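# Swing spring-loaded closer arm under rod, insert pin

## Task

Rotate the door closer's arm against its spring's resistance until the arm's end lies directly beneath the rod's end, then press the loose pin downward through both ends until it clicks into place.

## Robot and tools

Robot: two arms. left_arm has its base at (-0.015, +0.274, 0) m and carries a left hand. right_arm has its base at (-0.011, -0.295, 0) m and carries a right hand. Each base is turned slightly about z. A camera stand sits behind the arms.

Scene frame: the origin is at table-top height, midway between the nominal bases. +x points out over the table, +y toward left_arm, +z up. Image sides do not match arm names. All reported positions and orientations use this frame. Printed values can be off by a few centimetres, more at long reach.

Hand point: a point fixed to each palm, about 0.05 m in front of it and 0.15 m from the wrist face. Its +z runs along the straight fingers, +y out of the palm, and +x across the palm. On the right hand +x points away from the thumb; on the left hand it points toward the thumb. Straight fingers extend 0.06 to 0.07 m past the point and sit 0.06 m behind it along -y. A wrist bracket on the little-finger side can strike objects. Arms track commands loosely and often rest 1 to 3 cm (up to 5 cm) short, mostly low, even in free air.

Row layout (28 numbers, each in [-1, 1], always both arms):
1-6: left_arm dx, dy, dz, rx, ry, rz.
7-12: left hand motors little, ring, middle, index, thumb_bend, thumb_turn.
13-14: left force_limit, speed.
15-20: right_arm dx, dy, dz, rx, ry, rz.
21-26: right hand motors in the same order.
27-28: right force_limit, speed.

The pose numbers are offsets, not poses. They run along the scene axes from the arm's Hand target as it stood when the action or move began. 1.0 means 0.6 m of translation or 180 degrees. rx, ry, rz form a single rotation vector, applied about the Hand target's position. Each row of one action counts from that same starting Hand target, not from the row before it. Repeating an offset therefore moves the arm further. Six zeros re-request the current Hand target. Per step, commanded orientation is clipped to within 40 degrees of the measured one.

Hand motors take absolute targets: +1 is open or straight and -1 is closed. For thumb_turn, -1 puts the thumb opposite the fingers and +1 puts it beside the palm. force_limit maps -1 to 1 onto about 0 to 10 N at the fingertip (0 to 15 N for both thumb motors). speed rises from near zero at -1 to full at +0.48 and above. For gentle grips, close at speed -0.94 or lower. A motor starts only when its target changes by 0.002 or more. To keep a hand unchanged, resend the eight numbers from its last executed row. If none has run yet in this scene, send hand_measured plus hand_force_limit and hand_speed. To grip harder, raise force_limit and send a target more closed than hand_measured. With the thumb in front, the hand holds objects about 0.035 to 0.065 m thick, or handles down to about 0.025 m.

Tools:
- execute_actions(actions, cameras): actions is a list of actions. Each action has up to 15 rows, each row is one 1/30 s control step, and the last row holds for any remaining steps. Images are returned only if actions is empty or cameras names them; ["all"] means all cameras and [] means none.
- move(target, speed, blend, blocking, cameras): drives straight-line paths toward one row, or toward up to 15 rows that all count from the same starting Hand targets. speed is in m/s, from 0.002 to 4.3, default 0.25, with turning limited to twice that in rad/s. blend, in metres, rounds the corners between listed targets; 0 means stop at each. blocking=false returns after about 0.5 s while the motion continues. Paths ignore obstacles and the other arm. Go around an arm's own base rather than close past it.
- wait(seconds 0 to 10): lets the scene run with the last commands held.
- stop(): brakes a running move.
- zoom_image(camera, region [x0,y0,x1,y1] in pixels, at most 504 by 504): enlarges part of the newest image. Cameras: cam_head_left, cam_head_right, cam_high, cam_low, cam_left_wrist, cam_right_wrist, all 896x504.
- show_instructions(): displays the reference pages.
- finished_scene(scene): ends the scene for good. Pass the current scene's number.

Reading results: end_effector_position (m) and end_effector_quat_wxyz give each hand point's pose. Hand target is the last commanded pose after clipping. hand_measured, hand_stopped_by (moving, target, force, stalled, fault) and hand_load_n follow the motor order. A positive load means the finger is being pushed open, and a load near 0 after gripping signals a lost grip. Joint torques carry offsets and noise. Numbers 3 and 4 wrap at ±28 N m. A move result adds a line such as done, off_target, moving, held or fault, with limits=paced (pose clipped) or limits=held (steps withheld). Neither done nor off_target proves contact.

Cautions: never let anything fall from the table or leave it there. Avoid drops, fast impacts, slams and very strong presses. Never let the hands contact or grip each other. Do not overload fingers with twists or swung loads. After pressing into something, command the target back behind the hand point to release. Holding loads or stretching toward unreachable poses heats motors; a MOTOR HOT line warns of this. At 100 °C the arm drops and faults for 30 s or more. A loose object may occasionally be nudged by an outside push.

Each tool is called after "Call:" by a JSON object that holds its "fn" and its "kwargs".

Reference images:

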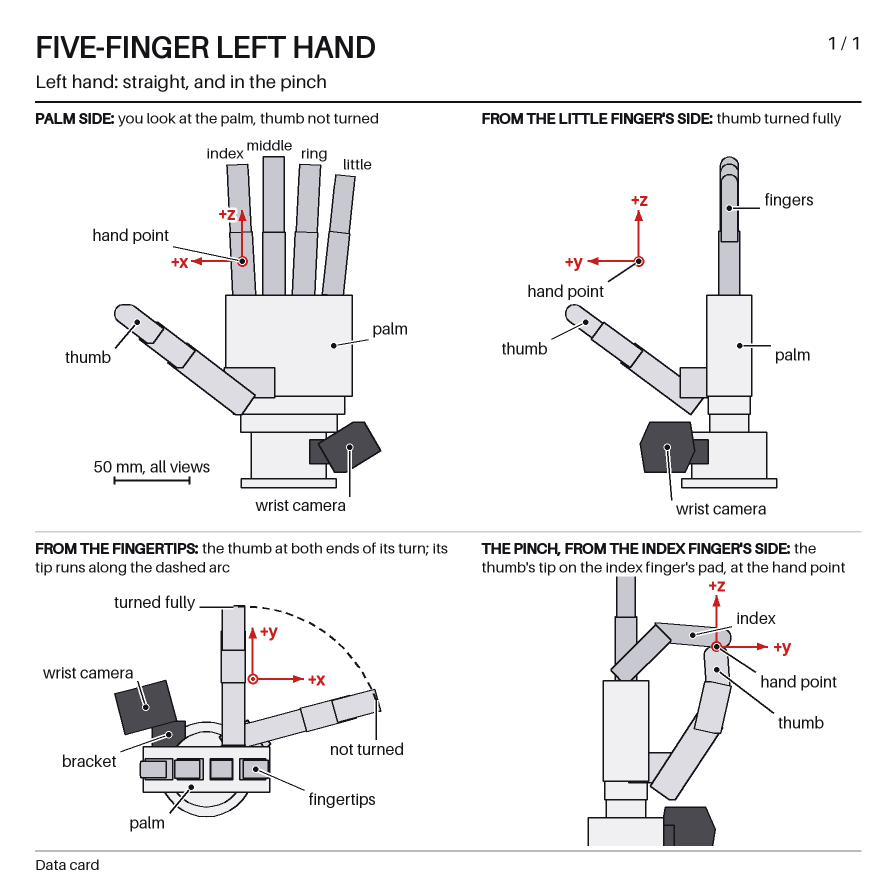

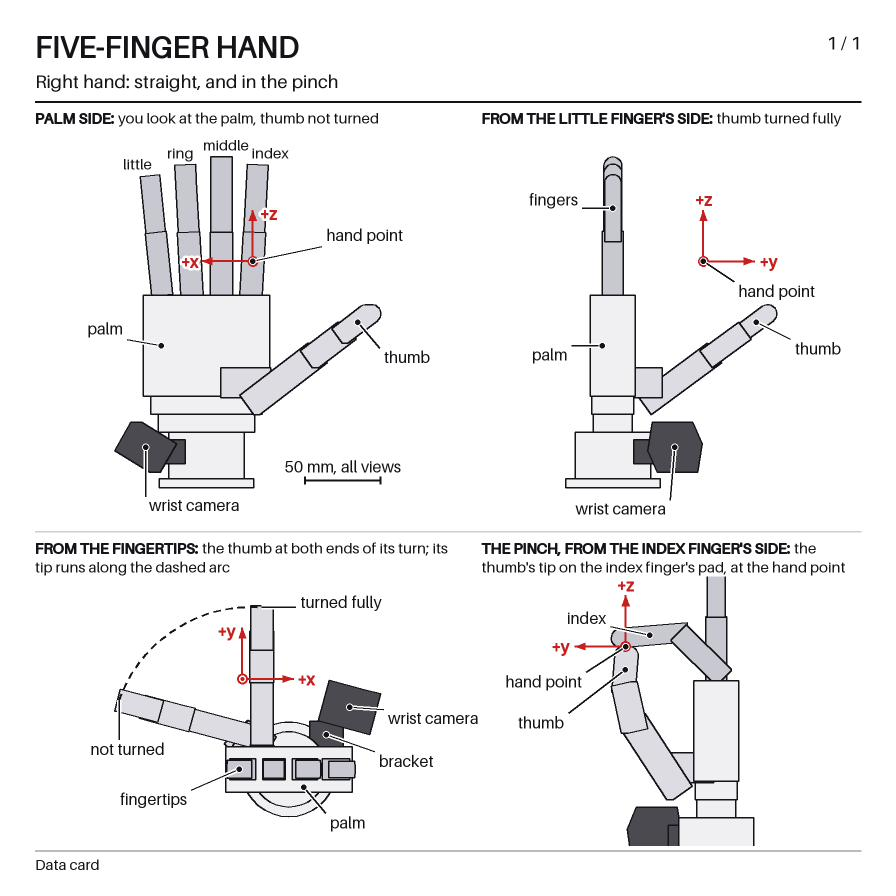

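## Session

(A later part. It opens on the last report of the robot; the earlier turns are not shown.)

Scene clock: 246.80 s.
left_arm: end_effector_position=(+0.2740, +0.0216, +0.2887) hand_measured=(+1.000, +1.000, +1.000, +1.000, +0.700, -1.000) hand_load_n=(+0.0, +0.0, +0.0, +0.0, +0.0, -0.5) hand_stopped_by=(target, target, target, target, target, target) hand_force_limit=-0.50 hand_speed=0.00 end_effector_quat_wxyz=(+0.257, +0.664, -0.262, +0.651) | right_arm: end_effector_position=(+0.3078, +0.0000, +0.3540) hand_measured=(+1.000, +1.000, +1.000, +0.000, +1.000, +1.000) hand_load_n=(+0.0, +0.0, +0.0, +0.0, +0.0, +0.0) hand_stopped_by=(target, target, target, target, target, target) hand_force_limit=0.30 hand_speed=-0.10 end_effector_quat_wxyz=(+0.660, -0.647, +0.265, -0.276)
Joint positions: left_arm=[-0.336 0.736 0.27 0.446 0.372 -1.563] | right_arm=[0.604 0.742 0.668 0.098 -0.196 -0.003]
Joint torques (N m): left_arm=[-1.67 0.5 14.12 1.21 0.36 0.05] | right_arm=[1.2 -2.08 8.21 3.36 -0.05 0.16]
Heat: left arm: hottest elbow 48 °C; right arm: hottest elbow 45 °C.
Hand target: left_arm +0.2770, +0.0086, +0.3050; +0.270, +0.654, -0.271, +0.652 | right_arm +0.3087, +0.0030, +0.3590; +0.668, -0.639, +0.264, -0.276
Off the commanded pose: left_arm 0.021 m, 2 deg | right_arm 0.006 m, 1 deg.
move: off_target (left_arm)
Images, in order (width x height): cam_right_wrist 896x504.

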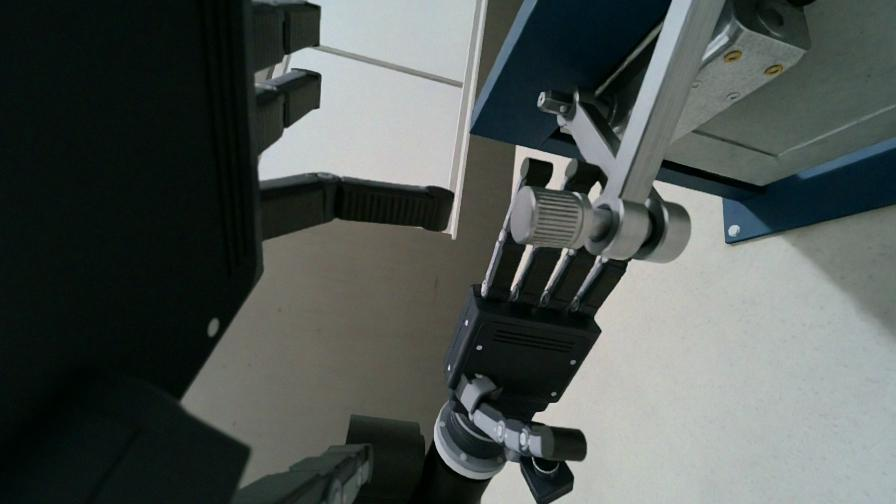

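Call:
{"fn": "move", "kwargs": {"target": [[0,0.0,0.0,0,0,0,1,1,1,1,0.7,-1,-0.5,0.0,0.0,0.0,-0.02,0,0,0,1,1,1,0.0,1,1,0.3,-0.1]], "speed": 0.04, "cameras": ["cam_right_wrist","cam_left_wrist"]}}

Call:
{"fn": "zoom_image", "kwargs": {"camera": "cam_right_wrist", "region": [400, 110, 700, 310]}}

Scene clock: 250.20 s.
left_arm: end_effector_position=(+0.2740, +0.0216, +0.2887) hand_measured=(+1.000, +1.000, +1.000, +1.000, +0.700, -1.000) hand_load_n=(+0.0, +0.0, +0.0, +0.0, +0.0, +0.0) hand_stopped_by=(target, target, target, target, target, target) hand_force_limit=-0.50 hand_speed=0.00 end_effector_quat_wxyz=(+0.257, +0.664, -0.262, +0.651) | right_arm: end_effector_position=(+0.3072, -0.0005, +0.3435) hand_measured=(+1.000, +1.000, +1.000, +0.000, +1.000, +1.000) hand_load_n=(-0.5, +0.0, +0.0, +0.0, +0.0, -0.5) hand_stopped_by=(target, target, target, target, target, target) hand_force_limit=0.30 hand_speed=-0.10 end_effector_quat_wxyz=(+0.661, -0.645, +0.264, -0.277)
Joint positions: left_arm=[-0.336 0.736 0.27 0.446 0.372 -1.563] | right_arm=[0.604 0.742 0.638 0.132 -0.196 -0.003]
Joint torques (N m): left_arm=[-2.26 0.97 14.06 1.51 0.35 0.09] | right_arm=[1.14 -1.79 8.18 3.38 -0.05 0.15]
Heat: left arm: hottest elbow 48 °C; right arm: hottest elbow 44 °C.
Hand target: left_arm +0.2770, +0.0086, +0.3050; +0.270, +0.654, -0.271, +0.652 | right_arm +0.3087, +0.0030, +0.3468; +0.668, -0.639, +0.264, -0.276
Off the commanded pose: left_arm 0.021 m, 2 deg | right_arm 0.005 m, 1 deg.
move: off_target (left_arm)
Images, in order (width x height): cam_left_wrist 896x504, cam_right_wrist 896x504.

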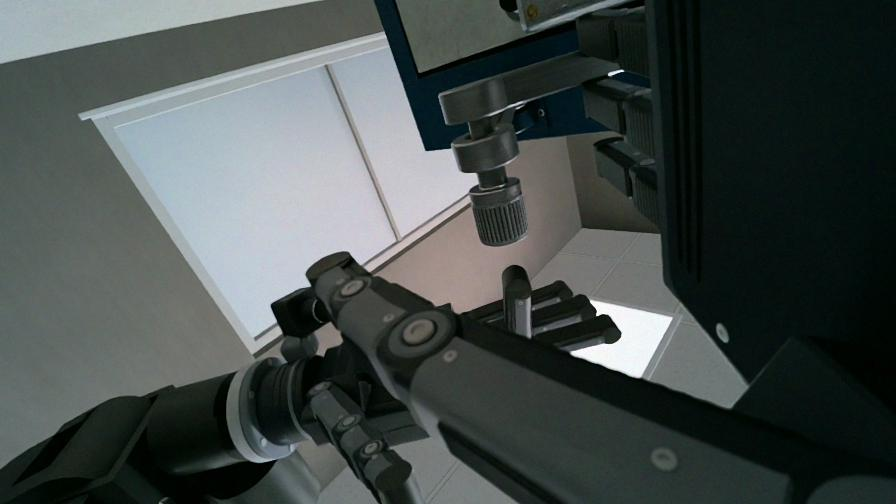

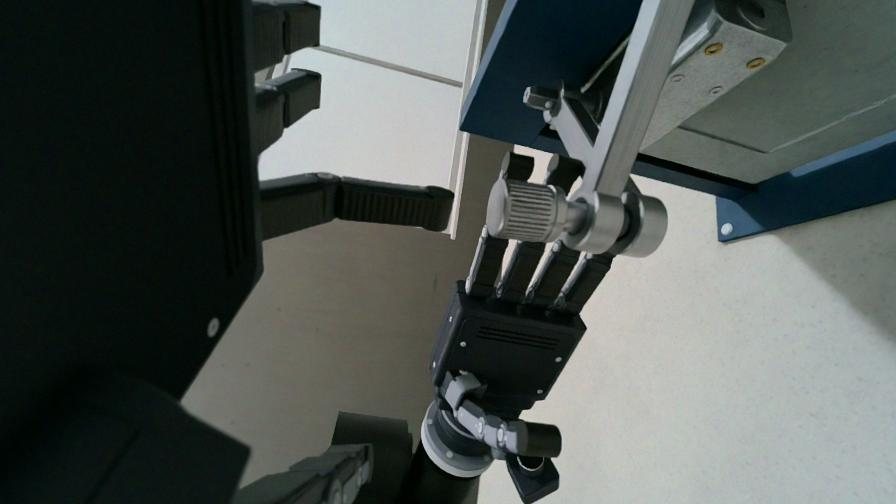

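Scaled by 1.680.

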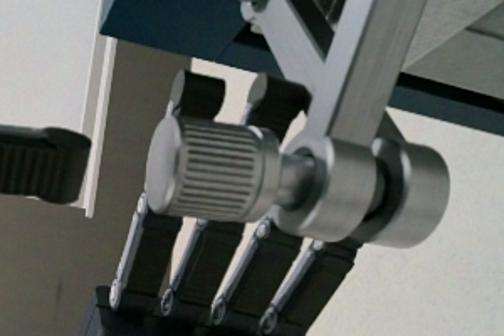

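Call:
{"fn": "move", "kwargs": {"target": [[0,0.0,0.0,0,0,0,1,1,1,1,0.7,-1,-0.5,0.0,0.0,0.0,-0.023,0,0,0,1,1,1,0.0,1,1,0.3,-0.1]], "speed": 0.04, "cameras": ["cam_right_wrist","cam_left_wrist"]}}

Call:
{"fn": "zoom_image", "kwargs": {"camera": "cam_right_wrist", "region": [400, 110, 700, 310]}}

Scene clock: 252.10 s.
left_arm: end_effector_position=(+0.2740, +0.0216, +0.2887) hand_measured=(+1.000, +1.000, +1.000, +1.000, +0.700, -1.000) hand_load_n=(+0.0, +0.5, +0.0, +0.0, +0.0, -0.5) hand_stopped_by=(target, target, target, target, target, target) hand_force_limit=-0.50 hand_speed=0.00 end_effector_quat_wxyz=(+0.257, +0.664, -0.262, +0.651) | right_arm: end_effector_position=(+0.3070, -0.0006, +0.3306) hand_measured=(+1.000, +1.000, +1.000, +0.000, +1.000, +1.000) hand_load_n=(+0.0, +0.0, +0.0, +0.0, +0.0, +0.0) hand_stopped_by=(target, target, target, target, target, target) hand_force_limit=0.30 hand_speed=-0.10 end_effector_quat_wxyz=(+0.662, -0.645, +0.264, -0.277)
Joint positions: left_arm=[-0.336 0.736 0.27 0.446 0.372 -1.563] | right_arm=[0.604 0.747 0.604 0.173 -0.196 -0.003]
Joint torques (N m): left_arm=[-2.26 0.26 14.04 1.46 0.34 0.06] | right_arm=[1.32 -1.38 8.17 3.34 -0.05 0.14]
Heat: left arm: hottest elbow 48 °C; right arm: hottest elbow 44 °C.
Hand target: left_arm +0.2770, +0.0086, +0.3050; +0.270, +0.654, -0.271, +0.652 | right_arm +0.3087, +0.0030, +0.3332; +0.668, -0.639, +0.264, -0.276
Off the commanded pose: left_arm 0.021 m, 2 deg | right_arm 0.005 m, 1 deg.
move: off_target (left_arm)
Images, in order (width x height): cam_left_wrist 896x504, cam_right_wrist 896x504.

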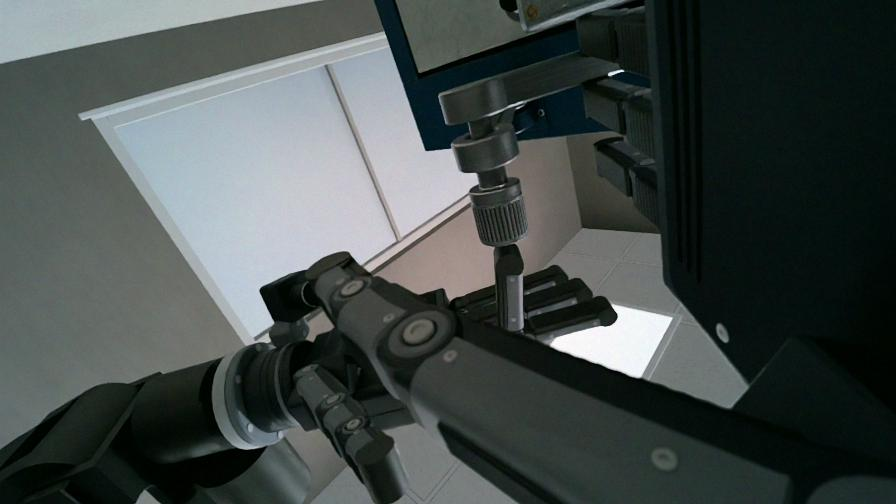

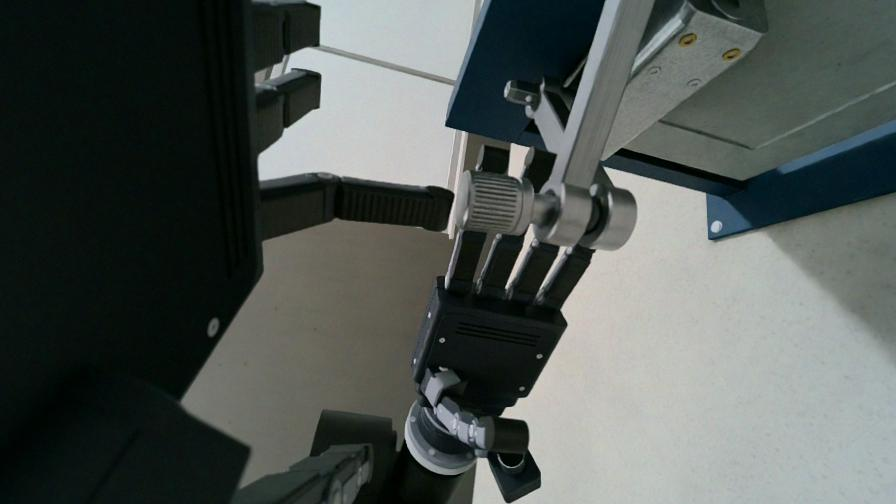

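Scaled by 1.680.

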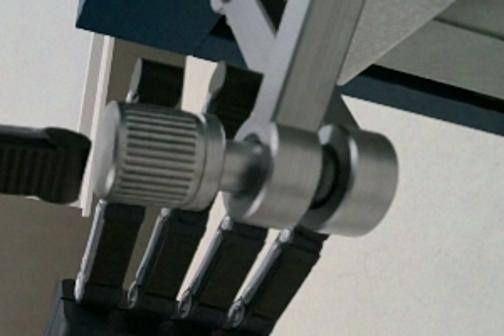

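Call:
{"fn": "move", "kwargs": {"target": [[0,0.0,0.0,0,0,0,1,1,1,1,0.7,-1,-0.5,0.0,0.0,0.0,-0.06,0,0,0,1,1,1,0.0,1,1,0.3,-0.1]], "speed": 0.04, "cameras": ["cam_right_wrist"]}}

Call:
{"fn": "zoom_image", "kwargs": {"camera": "cam_right_wrist", "region": [400, 110, 700, 310]}}

Scene clock: 254.80 s.
left_arm: end_effector_position=(+0.2740, +0.0216, +0.2887) hand_measured=(+1.000, +1.000, +1.000, +1.000, +0.700, -1.000) hand_load_n=(+0.0, +0.0, +0.0, +0.0, +0.0, +0.0) hand_stopped_by=(target, target, target, target, target, target) hand_force_limit=-0.50 hand_speed=0.00 end_effector_quat_wxyz=(+0.257, +0.664, -0.262, +0.651) | right_arm: end_effector_position=(+0.3070, -0.0001, +0.3244) hand_measured=(+1.000, +1.000, +1.000, +0.000, +1.000, +1.000) hand_load_n=(-0.5, +0.0, +0.0, +1.0, +0.0, +0.0) hand_stopped_by=(target, target, target, target, target, target) hand_force_limit=0.30 hand_speed=-0.10 end_effector_quat_wxyz=(+0.682, -0.623, +0.252, -0.288)
Joint positions: left_arm=[-0.336 0.736 0.27 0.446 0.372 -1.563] | right_arm=[0.604 0.754 0.541 0.312 -0.196 0.004]
Joint torques (N m): left_arm=[-1.2 -0.03 13.93 1.72 0.36 0.03] | right_arm=[1.08 0.09 6.41 2.15 -0.05 0.07]
Heat: left arm: hottest elbow 49 °C; right arm: hottest elbow 44 °C.
Hand target: left_arm +0.2770, +0.0086, +0.3050; +0.270, +0.654, -0.271, +0.652 | right_arm +0.3087, +0.0030, +0.2972; +0.668, -0.639, +0.264, -0.276
Off the commanded pose: left_arm 0.021 m, 2 deg | right_arm 0.027 m, 3 deg.
move: off_target (left_arm, right_arm)
Images, in order (width x height): cam_right_wrist 896x504.

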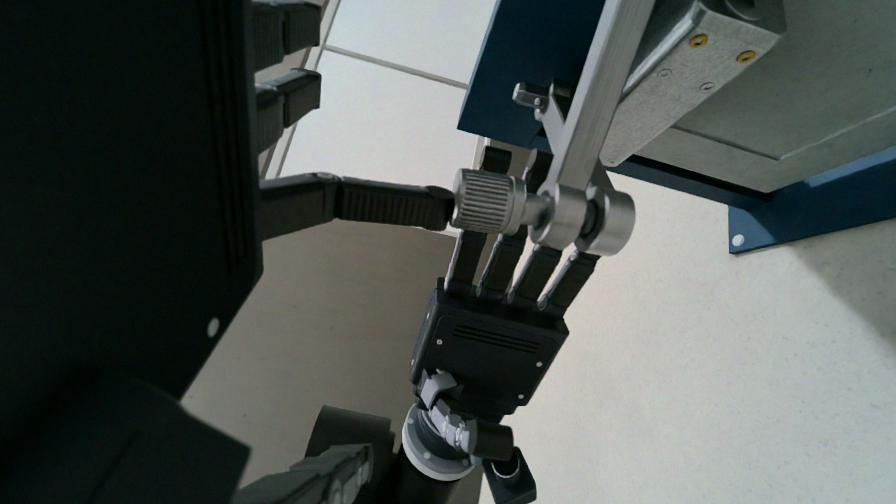

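Scaled by 1.680.

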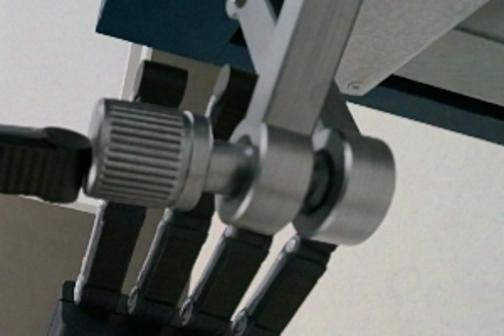

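Call:
{"fn": "move", "kwargs": {"target": [[0,0.015,0.0,0,0,0,1,1,1,1,0.7,-1,-0.5,0.0,0.0,0.0,-0.017,0,0,0,1,1,1,0.0,1,1,0.3,-0.1],[0,-0.018,0.0,0,0,0,1,1,1,1,0.7,-1,-0.5,0.0,0.0,0.0,-0.02,0,0,0,1,1,1,0.0,1,1,0.3,-0.1],[0,0.018,0.0,0,0,0,1,1,1,1,0.7,-1,-0.5,0.0,0.01,0.01,-0.02,0,0,0,1,1,1,0.0,1,1,0.3,-0.1],[0,-0.018,0.0,0,0,0,1,1,1,1,0.7,-1,-0.5,0.0,-0.01,-0.01,-0.02,0,0,0,1,1,1,0.0,1,1,0.3,-0.1],[0,0.0,0.0,0,0,0,1,1,1,1,0.7,-1,-0.5,0.0,0.0,0.0,-0.02,0,0,0,1,1,1,0.0,1,1,0.3,-0.1]], "speed": 0.05, "cameras": ["cam_right_wrist","cam_left_wrist"]}}

Call:
{"fn": "zoom_image", "kwargs": {"camera": "cam_left_wrist", "region": [360, 60, 560, 280]}}

Scene clock: 259.13 s.
left_arm: end_effector_position=(+0.2757, +0.0212, +0.2886) hand_measured=(+1.000, +1.000, +1.000, +1.000, +0.700, -1.000) hand_load_n=(+0.0, +0.5, +0.0, +0.0, +0.0, -0.5) hand_stopped_by=(target, target, target, target, target, target) hand_force_limit=-0.50 hand_speed=0.00 end_effector_quat_wxyz=(+0.253, +0.665, -0.258, +0.653) | right_arm: end_effector_position=(+0.3049, +0.0006, +0.3209) hand_measured=(+1.000, +1.000, +1.000, +0.000, +1.000, +1.000) hand_load_n=(+0.0, +0.0, +0.0, +2.5, +0.0, +0.0) hand_stopped_by=(target, target, target, target, target, target) hand_force_limit=0.30 hand_speed=-0.10 end_effector_quat_wxyz=(+0.692, -0.613, +0.247, -0.290)
Joint positions: left_arm=[-0.344 0.738 0.27 0.448 0.351 -1.563] | right_arm=[0.607 0.756 0.511 0.375 -0.195 0.012]
Joint torques (N m): left_arm=[-0.79 0.85 13.97 1.51 1.19 0.11] | right_arm=[0.79 0.73 6.46 1.07 -0.1 -0.01]
Heat: left arm: hottest elbow 49 °C; right arm: hottest elbow 43 °C.
Hand target: left_arm +0.2770, +0.0086, +0.3049; +0.270, +0.655, -0.271, +0.652 | right_arm +0.3087, +0.0030, +0.2850; +0.668, -0.639, +0.264, -0.276
Off the commanded pose: left_arm 0.021 m, 3 deg | right_arm 0.036 m, 5 deg.
move: off_target (left_arm, right_arm)
Images, in order (width x height): cam_left_wrist 896x504, cam_right_wrist 896x504.

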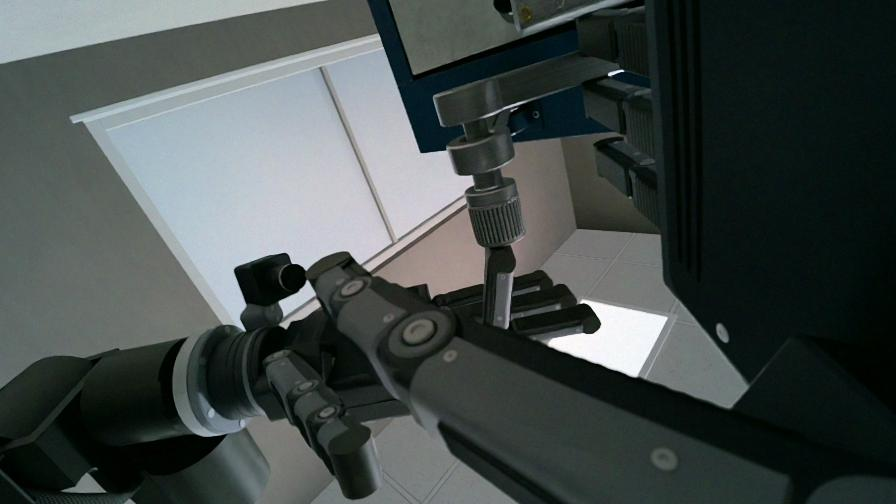

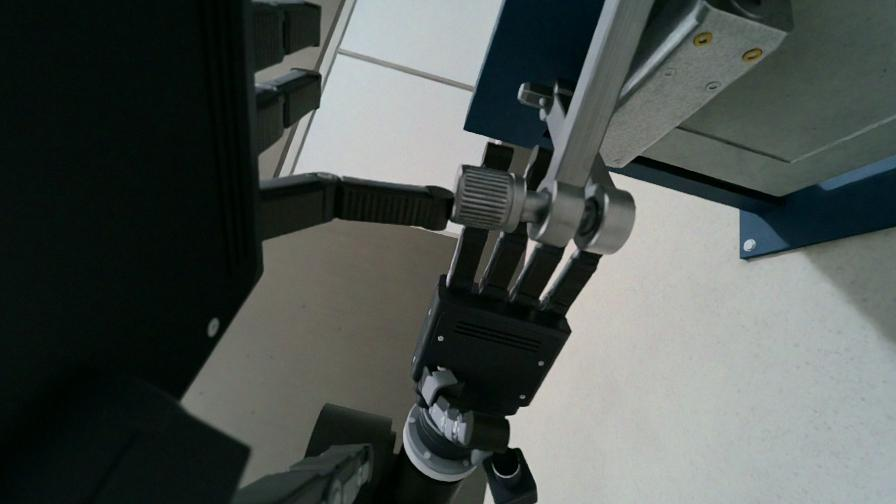

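Scaled by 2.291.

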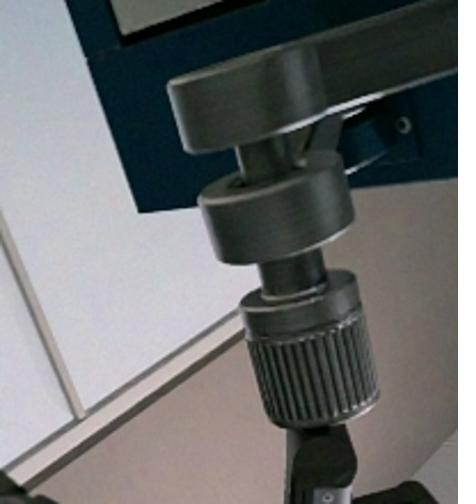

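Call:
{"fn": "zoom_image", "kwargs": {"camera": "cam_right_wrist", "region": [440, 130, 680, 290]}}

Scaled by 2.100.

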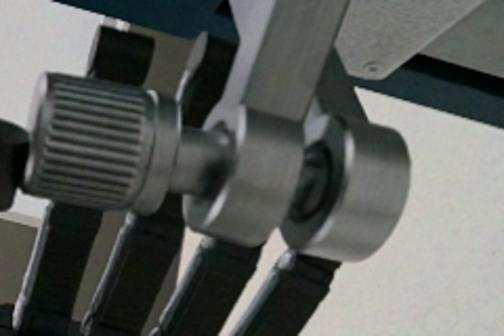

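Call:
{"fn": "move", "kwargs": {"target": [[0,-0.025,0.0,0,0,0,1,1,1,1,0.7,-1,-0.5,0.0,0.0,0.0,-0.012,0,0,0,1,1,1,0.0,1,1,0.3,-0.1],[0,0.035,0.0,0,0,0,1,1,1,1,0.7,-1,-0.5,0.0,0.005,0.005,-0.012,0,0,0,1,1,1,0.0,1,1,0.3,-0.1],[0,-0.02,0.0,0,0,0,1,1,1,1,0.7,-1,-0.5,0.0,-0.005,-0.005,-0.012,0,0,0,1,1,1,0.0,1,1,0.3,-0.1],[0,0.015,0.0,0,0,0,1,1,1,1,0.7,-1,-0.5,0.0,0.0,0.0,-0.012,0,0,0,1,1,1,0.0,1,1,0.3,-0.1]], "speed": 0.03, "cameras": ["cam_right_wrist","cam_left_wrist"]}}

Call:
{"fn": "zoom_image", "kwargs": {"camera": "cam_left_wrist", "region": [360, 60, 560, 280]}}

Call:
{"fn": "zoom_image", "kwargs": {"camera": "cam_right_wrist", "region": [440, 130, 680, 290]}}

Scene clock: 266.53 s.
left_arm: end_effector_position=(+0.2735, +0.0240, +0.2890) hand_measured=(+1.000, +1.000, +1.000, +1.000, +0.700, -1.000) hand_load_n=(+0.0, +0.5, +0.0, +0.0, +0.0, +0.0) hand_stopped_by=(target, target, target, target, target, target) hand_force_limit=-0.50 hand_speed=0.00 end_effector_quat_wxyz=(+0.261, +0.662, -0.265, +0.650) | right_arm: end_effector_position=(+0.3077, +0.0027, +0.3201) hand_measured=(+1.000, +1.000, +1.000, +0.000, +1.000, +1.000) hand_load_n=(+0.0, -0.5, +0.0, +2.5, +0.0, -0.5) hand_stopped_by=(target, target, target, target, target, target) hand_force_limit=0.30 hand_speed=-0.10 end_effector_quat_wxyz=(+0.695, -0.609, +0.246, -0.291)
Joint positions: left_arm=[-0.318 0.736 0.27 0.447 0.399 -1.563] | right_arm=[0.607 0.773 0.508 0.404 -0.195 0.014]
Joint torques (N m): left_arm=[-0.44 -0.67 13.64 1.07 0.72 0.04] | right_arm=[0.62 0.15 5.59 0.87 -0.08 -0.03]
Heat: left arm: hottest elbow 49 °C; right arm: hottest elbow 42 °C.
Hand target: left_arm +0.2770, +0.0176, +0.3050; +0.270, +0.655, -0.270, +0.652 | right_arm +0.3087, +0.0029, +0.2778; +0.668, -0.639, +0.264, -0.276
Off the commanded pose: left_arm 0.017 m, 2 deg | right_arm 0.042 m, 5 deg.
move: off_target (left_arm, right_arm)
Images, in order (width x height): cam_left_wrist 896x504, cam_right_wrist 896x504.

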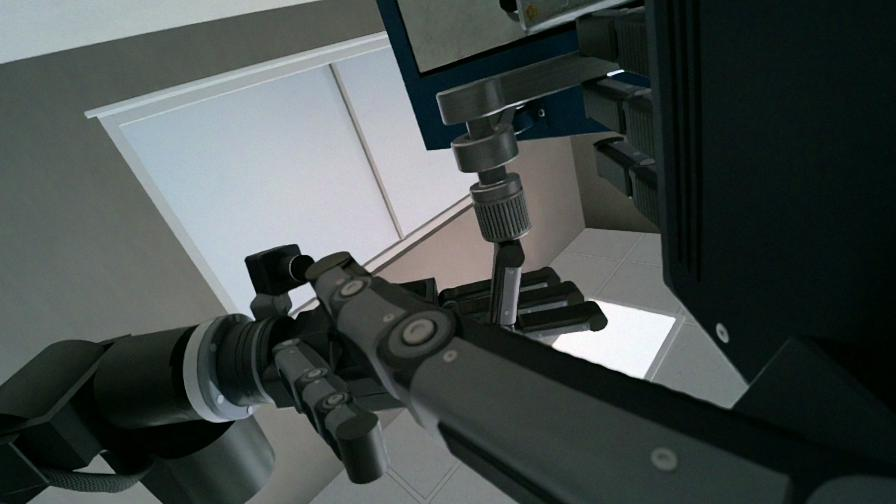

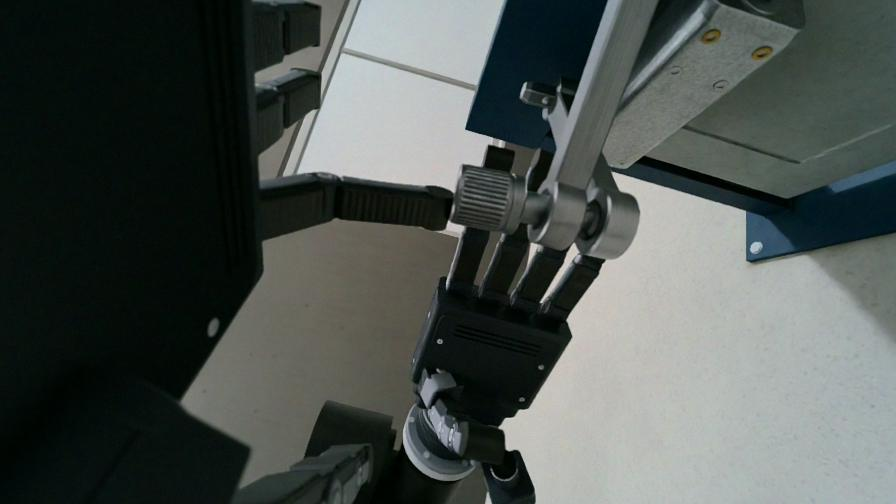

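Scaled by 2.291.

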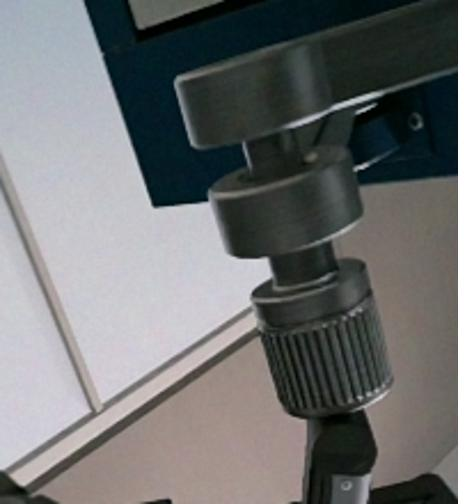

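Scaled by 2.100.

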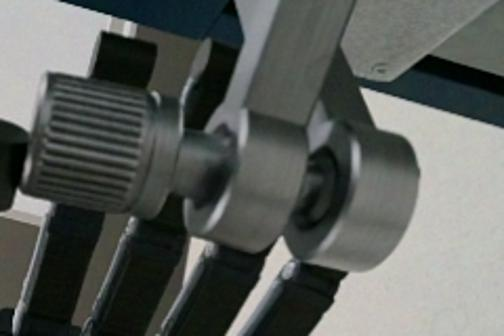

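Call:
{"fn": "move", "kwargs": {"target": [[0,0.0,0.0,0,0,0,1,1,1,1,0.7,-1,-0.5,0.0,0.02,-0.02,0.0,0,0,0,1,1,1,0.0,1,1,0.3,-0.1]], "speed": 0.04, "cameras": ["cam_right_wrist","cam_left_wrist"]}}

Call:
{"fn": "zoom_image", "kwargs": {"camera": "cam_left_wrist", "region": [360, 60, 560, 280]}}

Call:
{"fn": "zoom_image", "kwargs": {"camera": "cam_right_wrist", "region": [440, 130, 680, 290]}}

Scene clock: 269.53 s.
left_arm: end_effector_position=(+0.2737, +0.0244, +0.2890) hand_measured=(+1.000, +1.000, +1.000, +1.000, +0.700, -1.000) hand_load_n=(+0.0, +0.0, -0.5, +0.0, +0.0, +0.0) hand_stopped_by=(target, target, target, target, target, target) hand_force_limit=-0.50 hand_speed=0.00 end_effector_quat_wxyz=(+0.260, +0.662, -0.265, +0.650) | right_arm: end_effector_position=(+0.3130, -0.0072, +0.3199) hand_measured=(+1.000, +1.000, +1.000, +0.000, +1.000, +1.000) hand_load_n=(+0.0, +0.0, -0.5, +3.0, +0.0, -0.5) hand_stopped_by=(target, target, target, target, target, target) hand_force_limit=0.30 hand_speed=-0.10 end_effector_quat_wxyz=(+0.697, -0.611, +0.243, -0.287)
Joint positions: left_arm=[-0.317 0.736 0.27 0.447 0.401 -1.563] | right_arm=[0.552 0.773 0.508 0.406 -0.26 0.025]
Joint torques (N m): left_arm=[-0.26 0.21 13.33 0.87 0.72 0.06] | right_arm=[0.09 1.2 5.94 1.17 -0.16 -0.11]
Heat: left arm: hottest elbow 49 °C; right arm: hottest elbow 41 °C.
Hand target: left_arm +0.2770, +0.0177, +0.3050; +0.270, +0.655, -0.270, +0.652 | right_arm +0.3207, -0.0091, +0.2778; +0.668, -0.639, +0.264, -0.276
Off the commanded pose: left_arm 0.018 m, 2 deg | right_arm 0.043 m, 5 deg.
move: off_target (left_arm, right_arm)
Images, in order (width x height): cam_left_wrist 896x504, cam_right_wrist 896x504.

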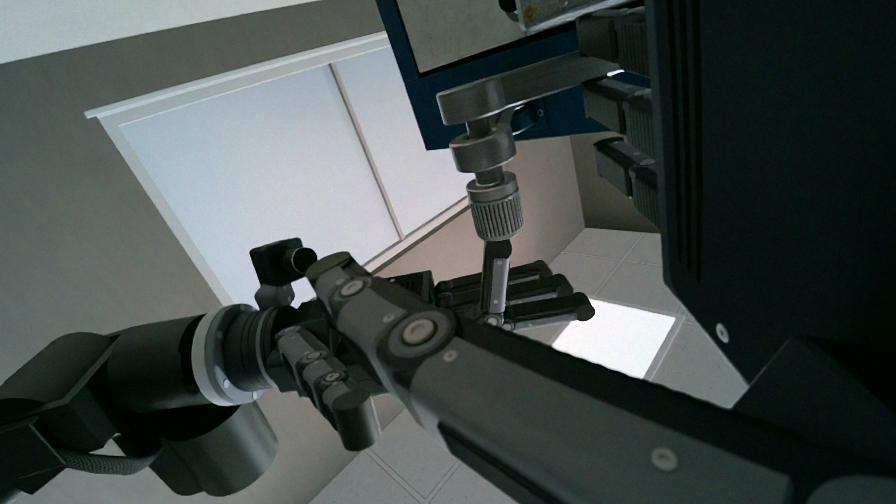

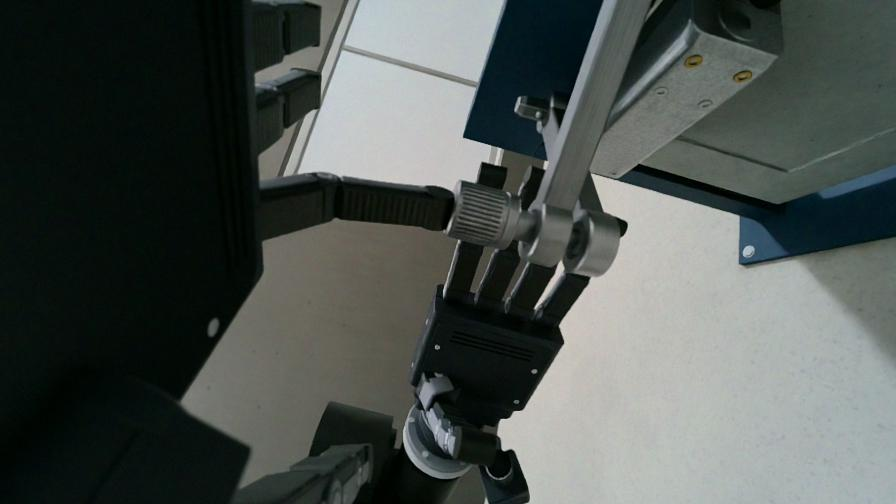

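Scaled by 2.291.

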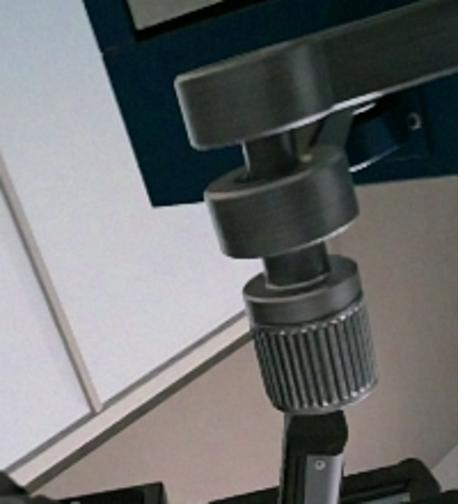

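Scaled by 2.100.

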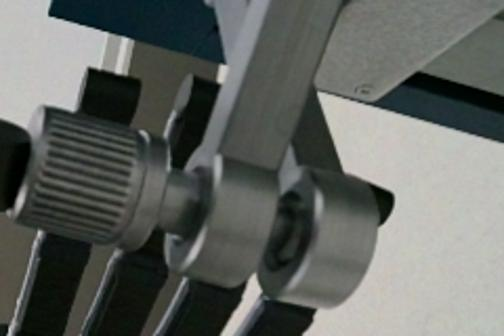

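Call:
{"fn": "move", "kwargs": {"target": [[0,-0.02,0.0,0,0,0,1,1,1,1,0.7,-1,-0.5,0.0,0.008,0.008,-0.012,0,0,0,1,1,1,0.0,1,1,0.3,-0.1],[0,0.015,0.0,0,0,0,1,1,1,1,0.7,-1,-0.5,0.0,0.016,0.016,-0.012,0,0,0,1,1,1,0.0,1,1,0.3,-0.1],[0,-0.02,0.0,0,0,0,1,1,1,1,0.7,-1,-0.5,0.0,0.0,0.01,-0.012,0,0,0,1,1,1,0.0,1,1,0.3,-0.1]], "speed": 0.04, "cameras": ["cam_right_wrist","cam_left_wrist"]}}

Call:
{"fn": "zoom_image", "kwargs": {"camera": "cam_left_wrist", "region": [360, 60, 560, 280]}}

Call:
{"fn": "zoom_image", "kwargs": {"camera": "cam_right_wrist", "region": [440, 130, 680, 290]}}

Scene clock: 273.37 s.
left_arm: end_effector_position=(+0.2754, +0.0215, +0.2886) hand_measured=(+1.000, +1.000, +1.000, +1.000, +0.700, -1.000) hand_load_n=(+0.0, +0.5, +0.0, +0.0, +0.0, -0.5) hand_stopped_by=(target, target, target, target, target, target) hand_force_limit=-0.50 hand_speed=0.00 end_effector_quat_wxyz=(+0.254, +0.665, -0.259, +0.653) | right_arm: end_effector_position=(+0.3227, -0.0027, +0.3125) hand_measured=(+1.000, +1.000, +1.000, +0.000, +1.000, +1.000) hand_load_n=(-0.5, +0.0, +0.0, +3.5, +0.0, +0.0) hand_stopped_by=(target, target, target, target, target, target) hand_force_limit=0.30 hand_speed=-0.10 end_effector_quat_wxyz=(+0.697, -0.607, +0.247, -0.291)
Joint positions: left_arm=[-0.342 0.737 0.27 0.447 0.356 -1.563] | right_arm=[0.557 0.822 0.504 0.462 -0.243 0.026]
Joint torques (N m): left_arm=[-2.14 1.32 13.96 1.59 0.42 0.01] | right_arm=[1.08 -0.97 5.56 0.23 -0.04 -0.13]
Heat: left arm: hottest elbow 49 °C; right arm: hottest elbow 41 °C.
Hand target: left_arm +0.2770, +0.0056, +0.3050; +0.270, +0.655, -0.271, +0.652 | right_arm +0.3208, -0.0031, +0.2706; +0.668, -0.639, +0.264, -0.276
Off the commanded pose: left_arm 0.023 m, 3 deg | right_arm 0.042 m, 5 deg.
move: off_target (left_arm, right_arm)
Images, in order (width x height): cam_left_wrist 896x504, cam_right_wrist 896x504.

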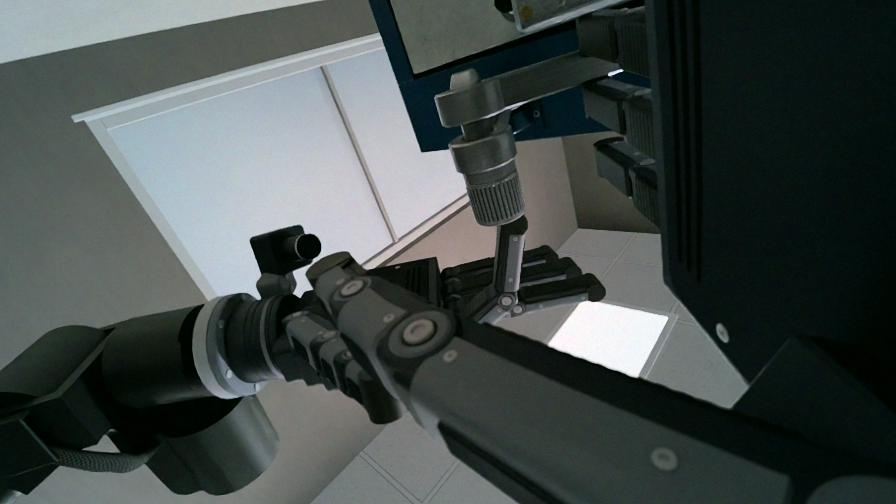

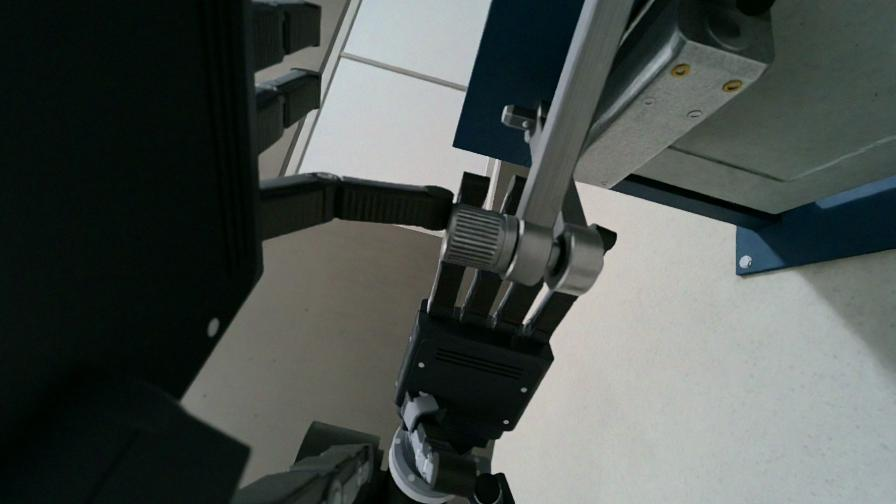

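Scaled by 2.291.

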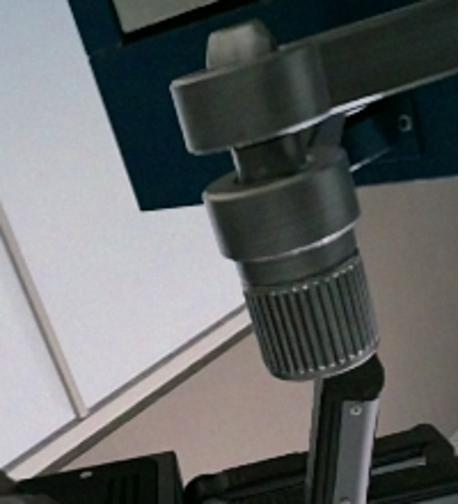

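Scaled by 2.100.

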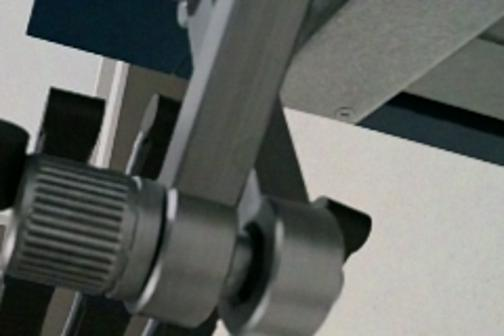

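Call:
{"fn": "move", "kwargs": {"target": [[0,0.0,0.0,0,0,0,1,1,1,1,0.7,-1,-0.5,0.0,-0.006,-0.006,-0.014,0,0,0,1,1,1,0.0,1,1,0.3,-0.1],[0,0.01,0.0,0,0,0,1,1,1,1,0.7,-1,-0.5,0.0,-0.006,-0.006,0.03,0,0,0,1,1,1,0.0,1,1,0.3,-0.1],[0,0.01,0.0,0,0,0,1,1,1,1,0.7,-1,-0.5,0.0,-0.006,-0.006,0.14,0,0,0,1,1,1,0.0,1,1,0.3,-0.1]], "speed": [0.04, 0.08, 0.1], "cameras": ["cam_right_wrist","cam_left_wrist"]}}

Call:
{"fn": "zoom_image", "kwargs": {"camera": "cam_left_wrist", "region": [360, 60, 560, 280]}}

Scene clock: 276.57 s.
left_arm: end_effector_position=(+0.2749, +0.0224, +0.2887) hand_measured=(+1.000, +1.000, +1.000, +1.000, +0.700, -1.000) hand_load_n=(+0.0, +0.5, +0.0, +0.0, +0.0, -0.5) hand_stopped_by=(target, target, target, target, target, target) hand_force_limit=-0.50 hand_speed=0.00 end_effector_quat_wxyz=(+0.256, +0.664, -0.261, +0.652) | right_arm: end_effector_position=(+0.3124, -0.0089, +0.3188) hand_measured=(+1.000, +1.000, +1.000, +0.000, +1.000, +1.000) hand_load_n=(+0.0, +0.0, +0.0, +0.5, +0.0, +0.0) hand_stopped_by=(target, target, target, target, target, target) hand_force_limit=0.30 hand_speed=-0.10 end_effector_quat_wxyz=(+0.656, -0.650, +0.279, -0.261)
Joint positions: left_arm=[-0.334 0.737 0.27 0.447 0.371 -1.563] | right_arm=[0.557 0.758 0.596 0.16 -0.243 0.026]
Joint torques (N m): left_arm=[-0.85 -0.03 13.65 1.43 0.91 -0.01] | right_arm=[0.62 -3.6 12.23 1.43 -0.19 -0.13]
Heat: left arm: hottest elbow 49 °C; right arm: hottest elbow 41 °C.
Hand target: left_arm +0.2770, +0.0116, +0.3050; +0.270, +0.655, -0.271, +0.652 | right_arm +0.3171, -0.0067, +0.3549; +0.668, -0.639, +0.264, -0.276
Off the commanded pose: left_arm 0.020 m, 2 deg | right_arm 0.036 m, 3 deg.
move: off_target (left_arm, right_arm)
Images, in order (width x height): cam_left_wrist 896x504, cam_right_wrist 896x504.

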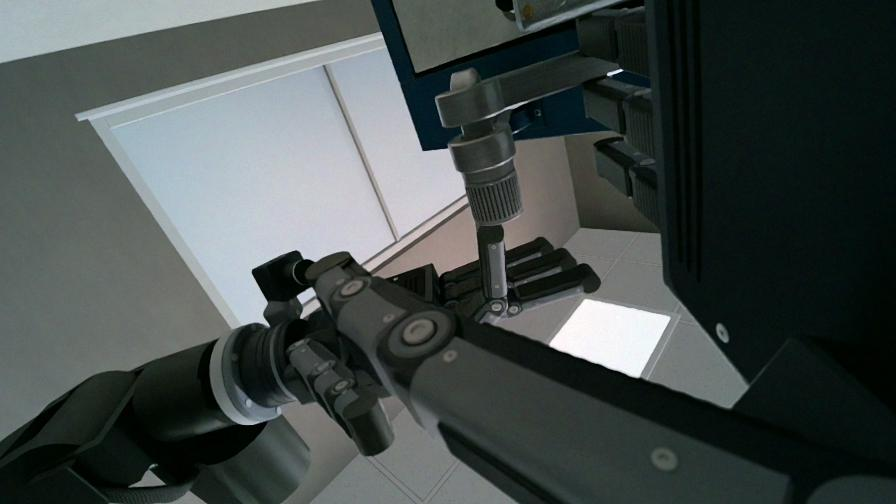

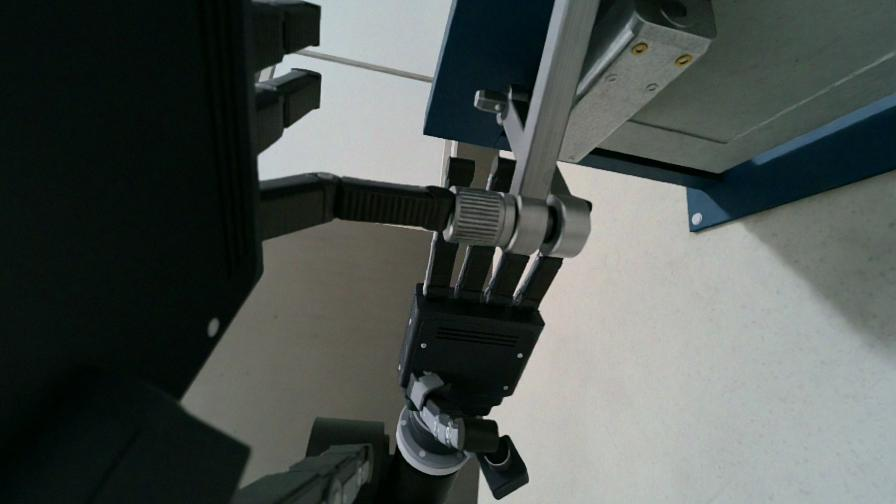

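Scaled by 2.291.

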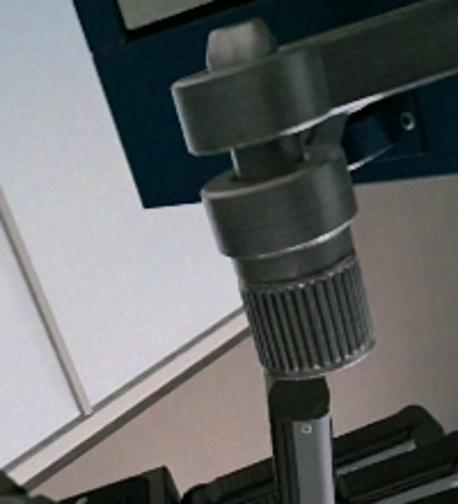

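Call:
{"fn": "move", "kwargs": {"target": [[0,0.04,0.0,0,0,0,1,1,1,1,0.7,-1,-0.5,0.0,-0.02,-0.02,0.1,0,0,0,1,1,1,0.0,1,1,0.3,-0.1],[-0.02,0.14,0.0,0,0,0,1,1,1,1,0.7,-1,-0.5,0.0,-0.06,-0.06,0.14,0,0,0,1,1,1,0.0,1,1,0.3,-0.1]], "speed": 0.08, "cameras": ["cam_right_wrist","cam_left_wrist","cam_head_left"]}}

Scene clock: 280.00 s.
left_arm: end_effector_position=(+0.2662, +0.0941, +0.3042) hand_measured=(+1.000, +1.000, +1.000, +1.000, +0.700, -1.000) hand_load_n=(+0.0, +0.0, +0.0, +0.0, -0.5, +0.0) hand_stopped_by=(target, target, target, target, target, target) hand_force_limit=-0.50 hand_speed=0.00 end_effector_quat_wxyz=(+0.269, +0.653, -0.273, +0.653) | right_arm: end_effector_position=(+0.2815, -0.0393, +0.3947) hand_measured=(+1.000, +1.000, +1.000, +0.000, +1.000, +1.000) hand_load_n=(+0.0, +0.0, +0.0, +0.0, +0.0, -0.5) hand_stopped_by=(target, target, target, target, target, target) hand_force_limit=0.30 hand_speed=-0.10 end_effector_quat_wxyz=(+0.652, -0.655, +0.282, -0.256)
Joint positions: left_arm=[0.048 0.623 0.27 0.35 0.791 -1.563] | right_arm=[0.503 0.616 0.758 -0.161 -0.301 0.026]
Joint torques (N m): left_arm=[0.67 -1.96 10.22 1.02 0.17 0.05] | right_arm=[0.15 -2.02 12.98 1.54 -0.29 -0.1]
Heat: left arm: hottest elbow 49 °C; right arm: hottest elbow 42 °C.
Hand target: left_arm +0.2649, +0.0956, +0.3050; +0.270, +0.654, -0.271, +0.652 | right_arm +0.2812, -0.0427, +0.4388; +0.668, -0.639, +0.264, -0.276
Off the commanded pose: left_arm 0.002 m, 0 deg | right_arm 0.044 m, 4 deg.
move: off_target (right_arm)
Images, in order (width x height): cam_head_left 896x504, cam_left_wrist 896x504, cam_right_wrist 896x504.

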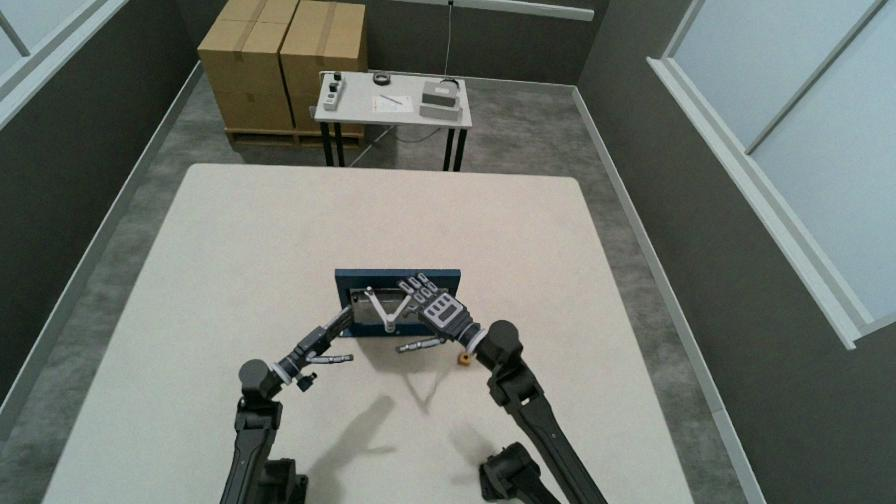

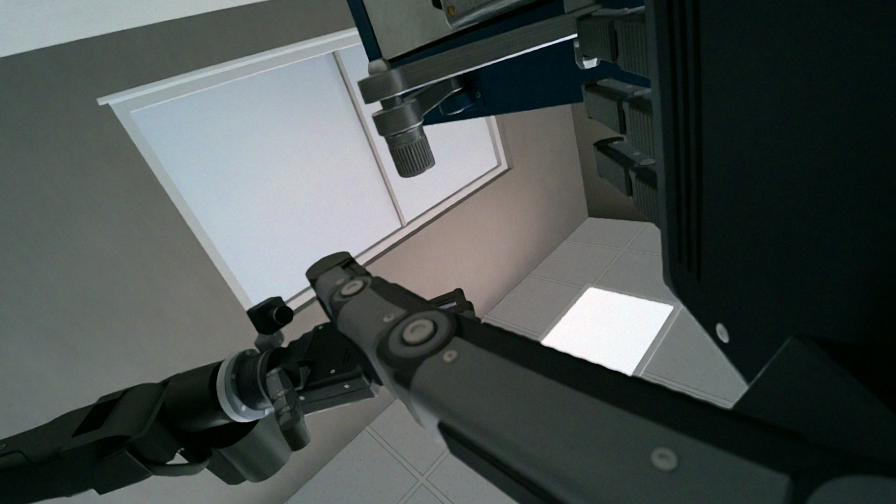

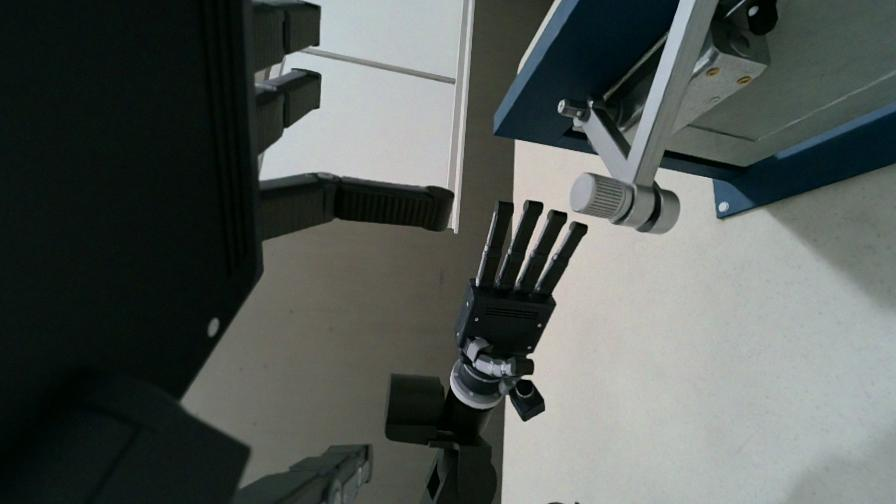

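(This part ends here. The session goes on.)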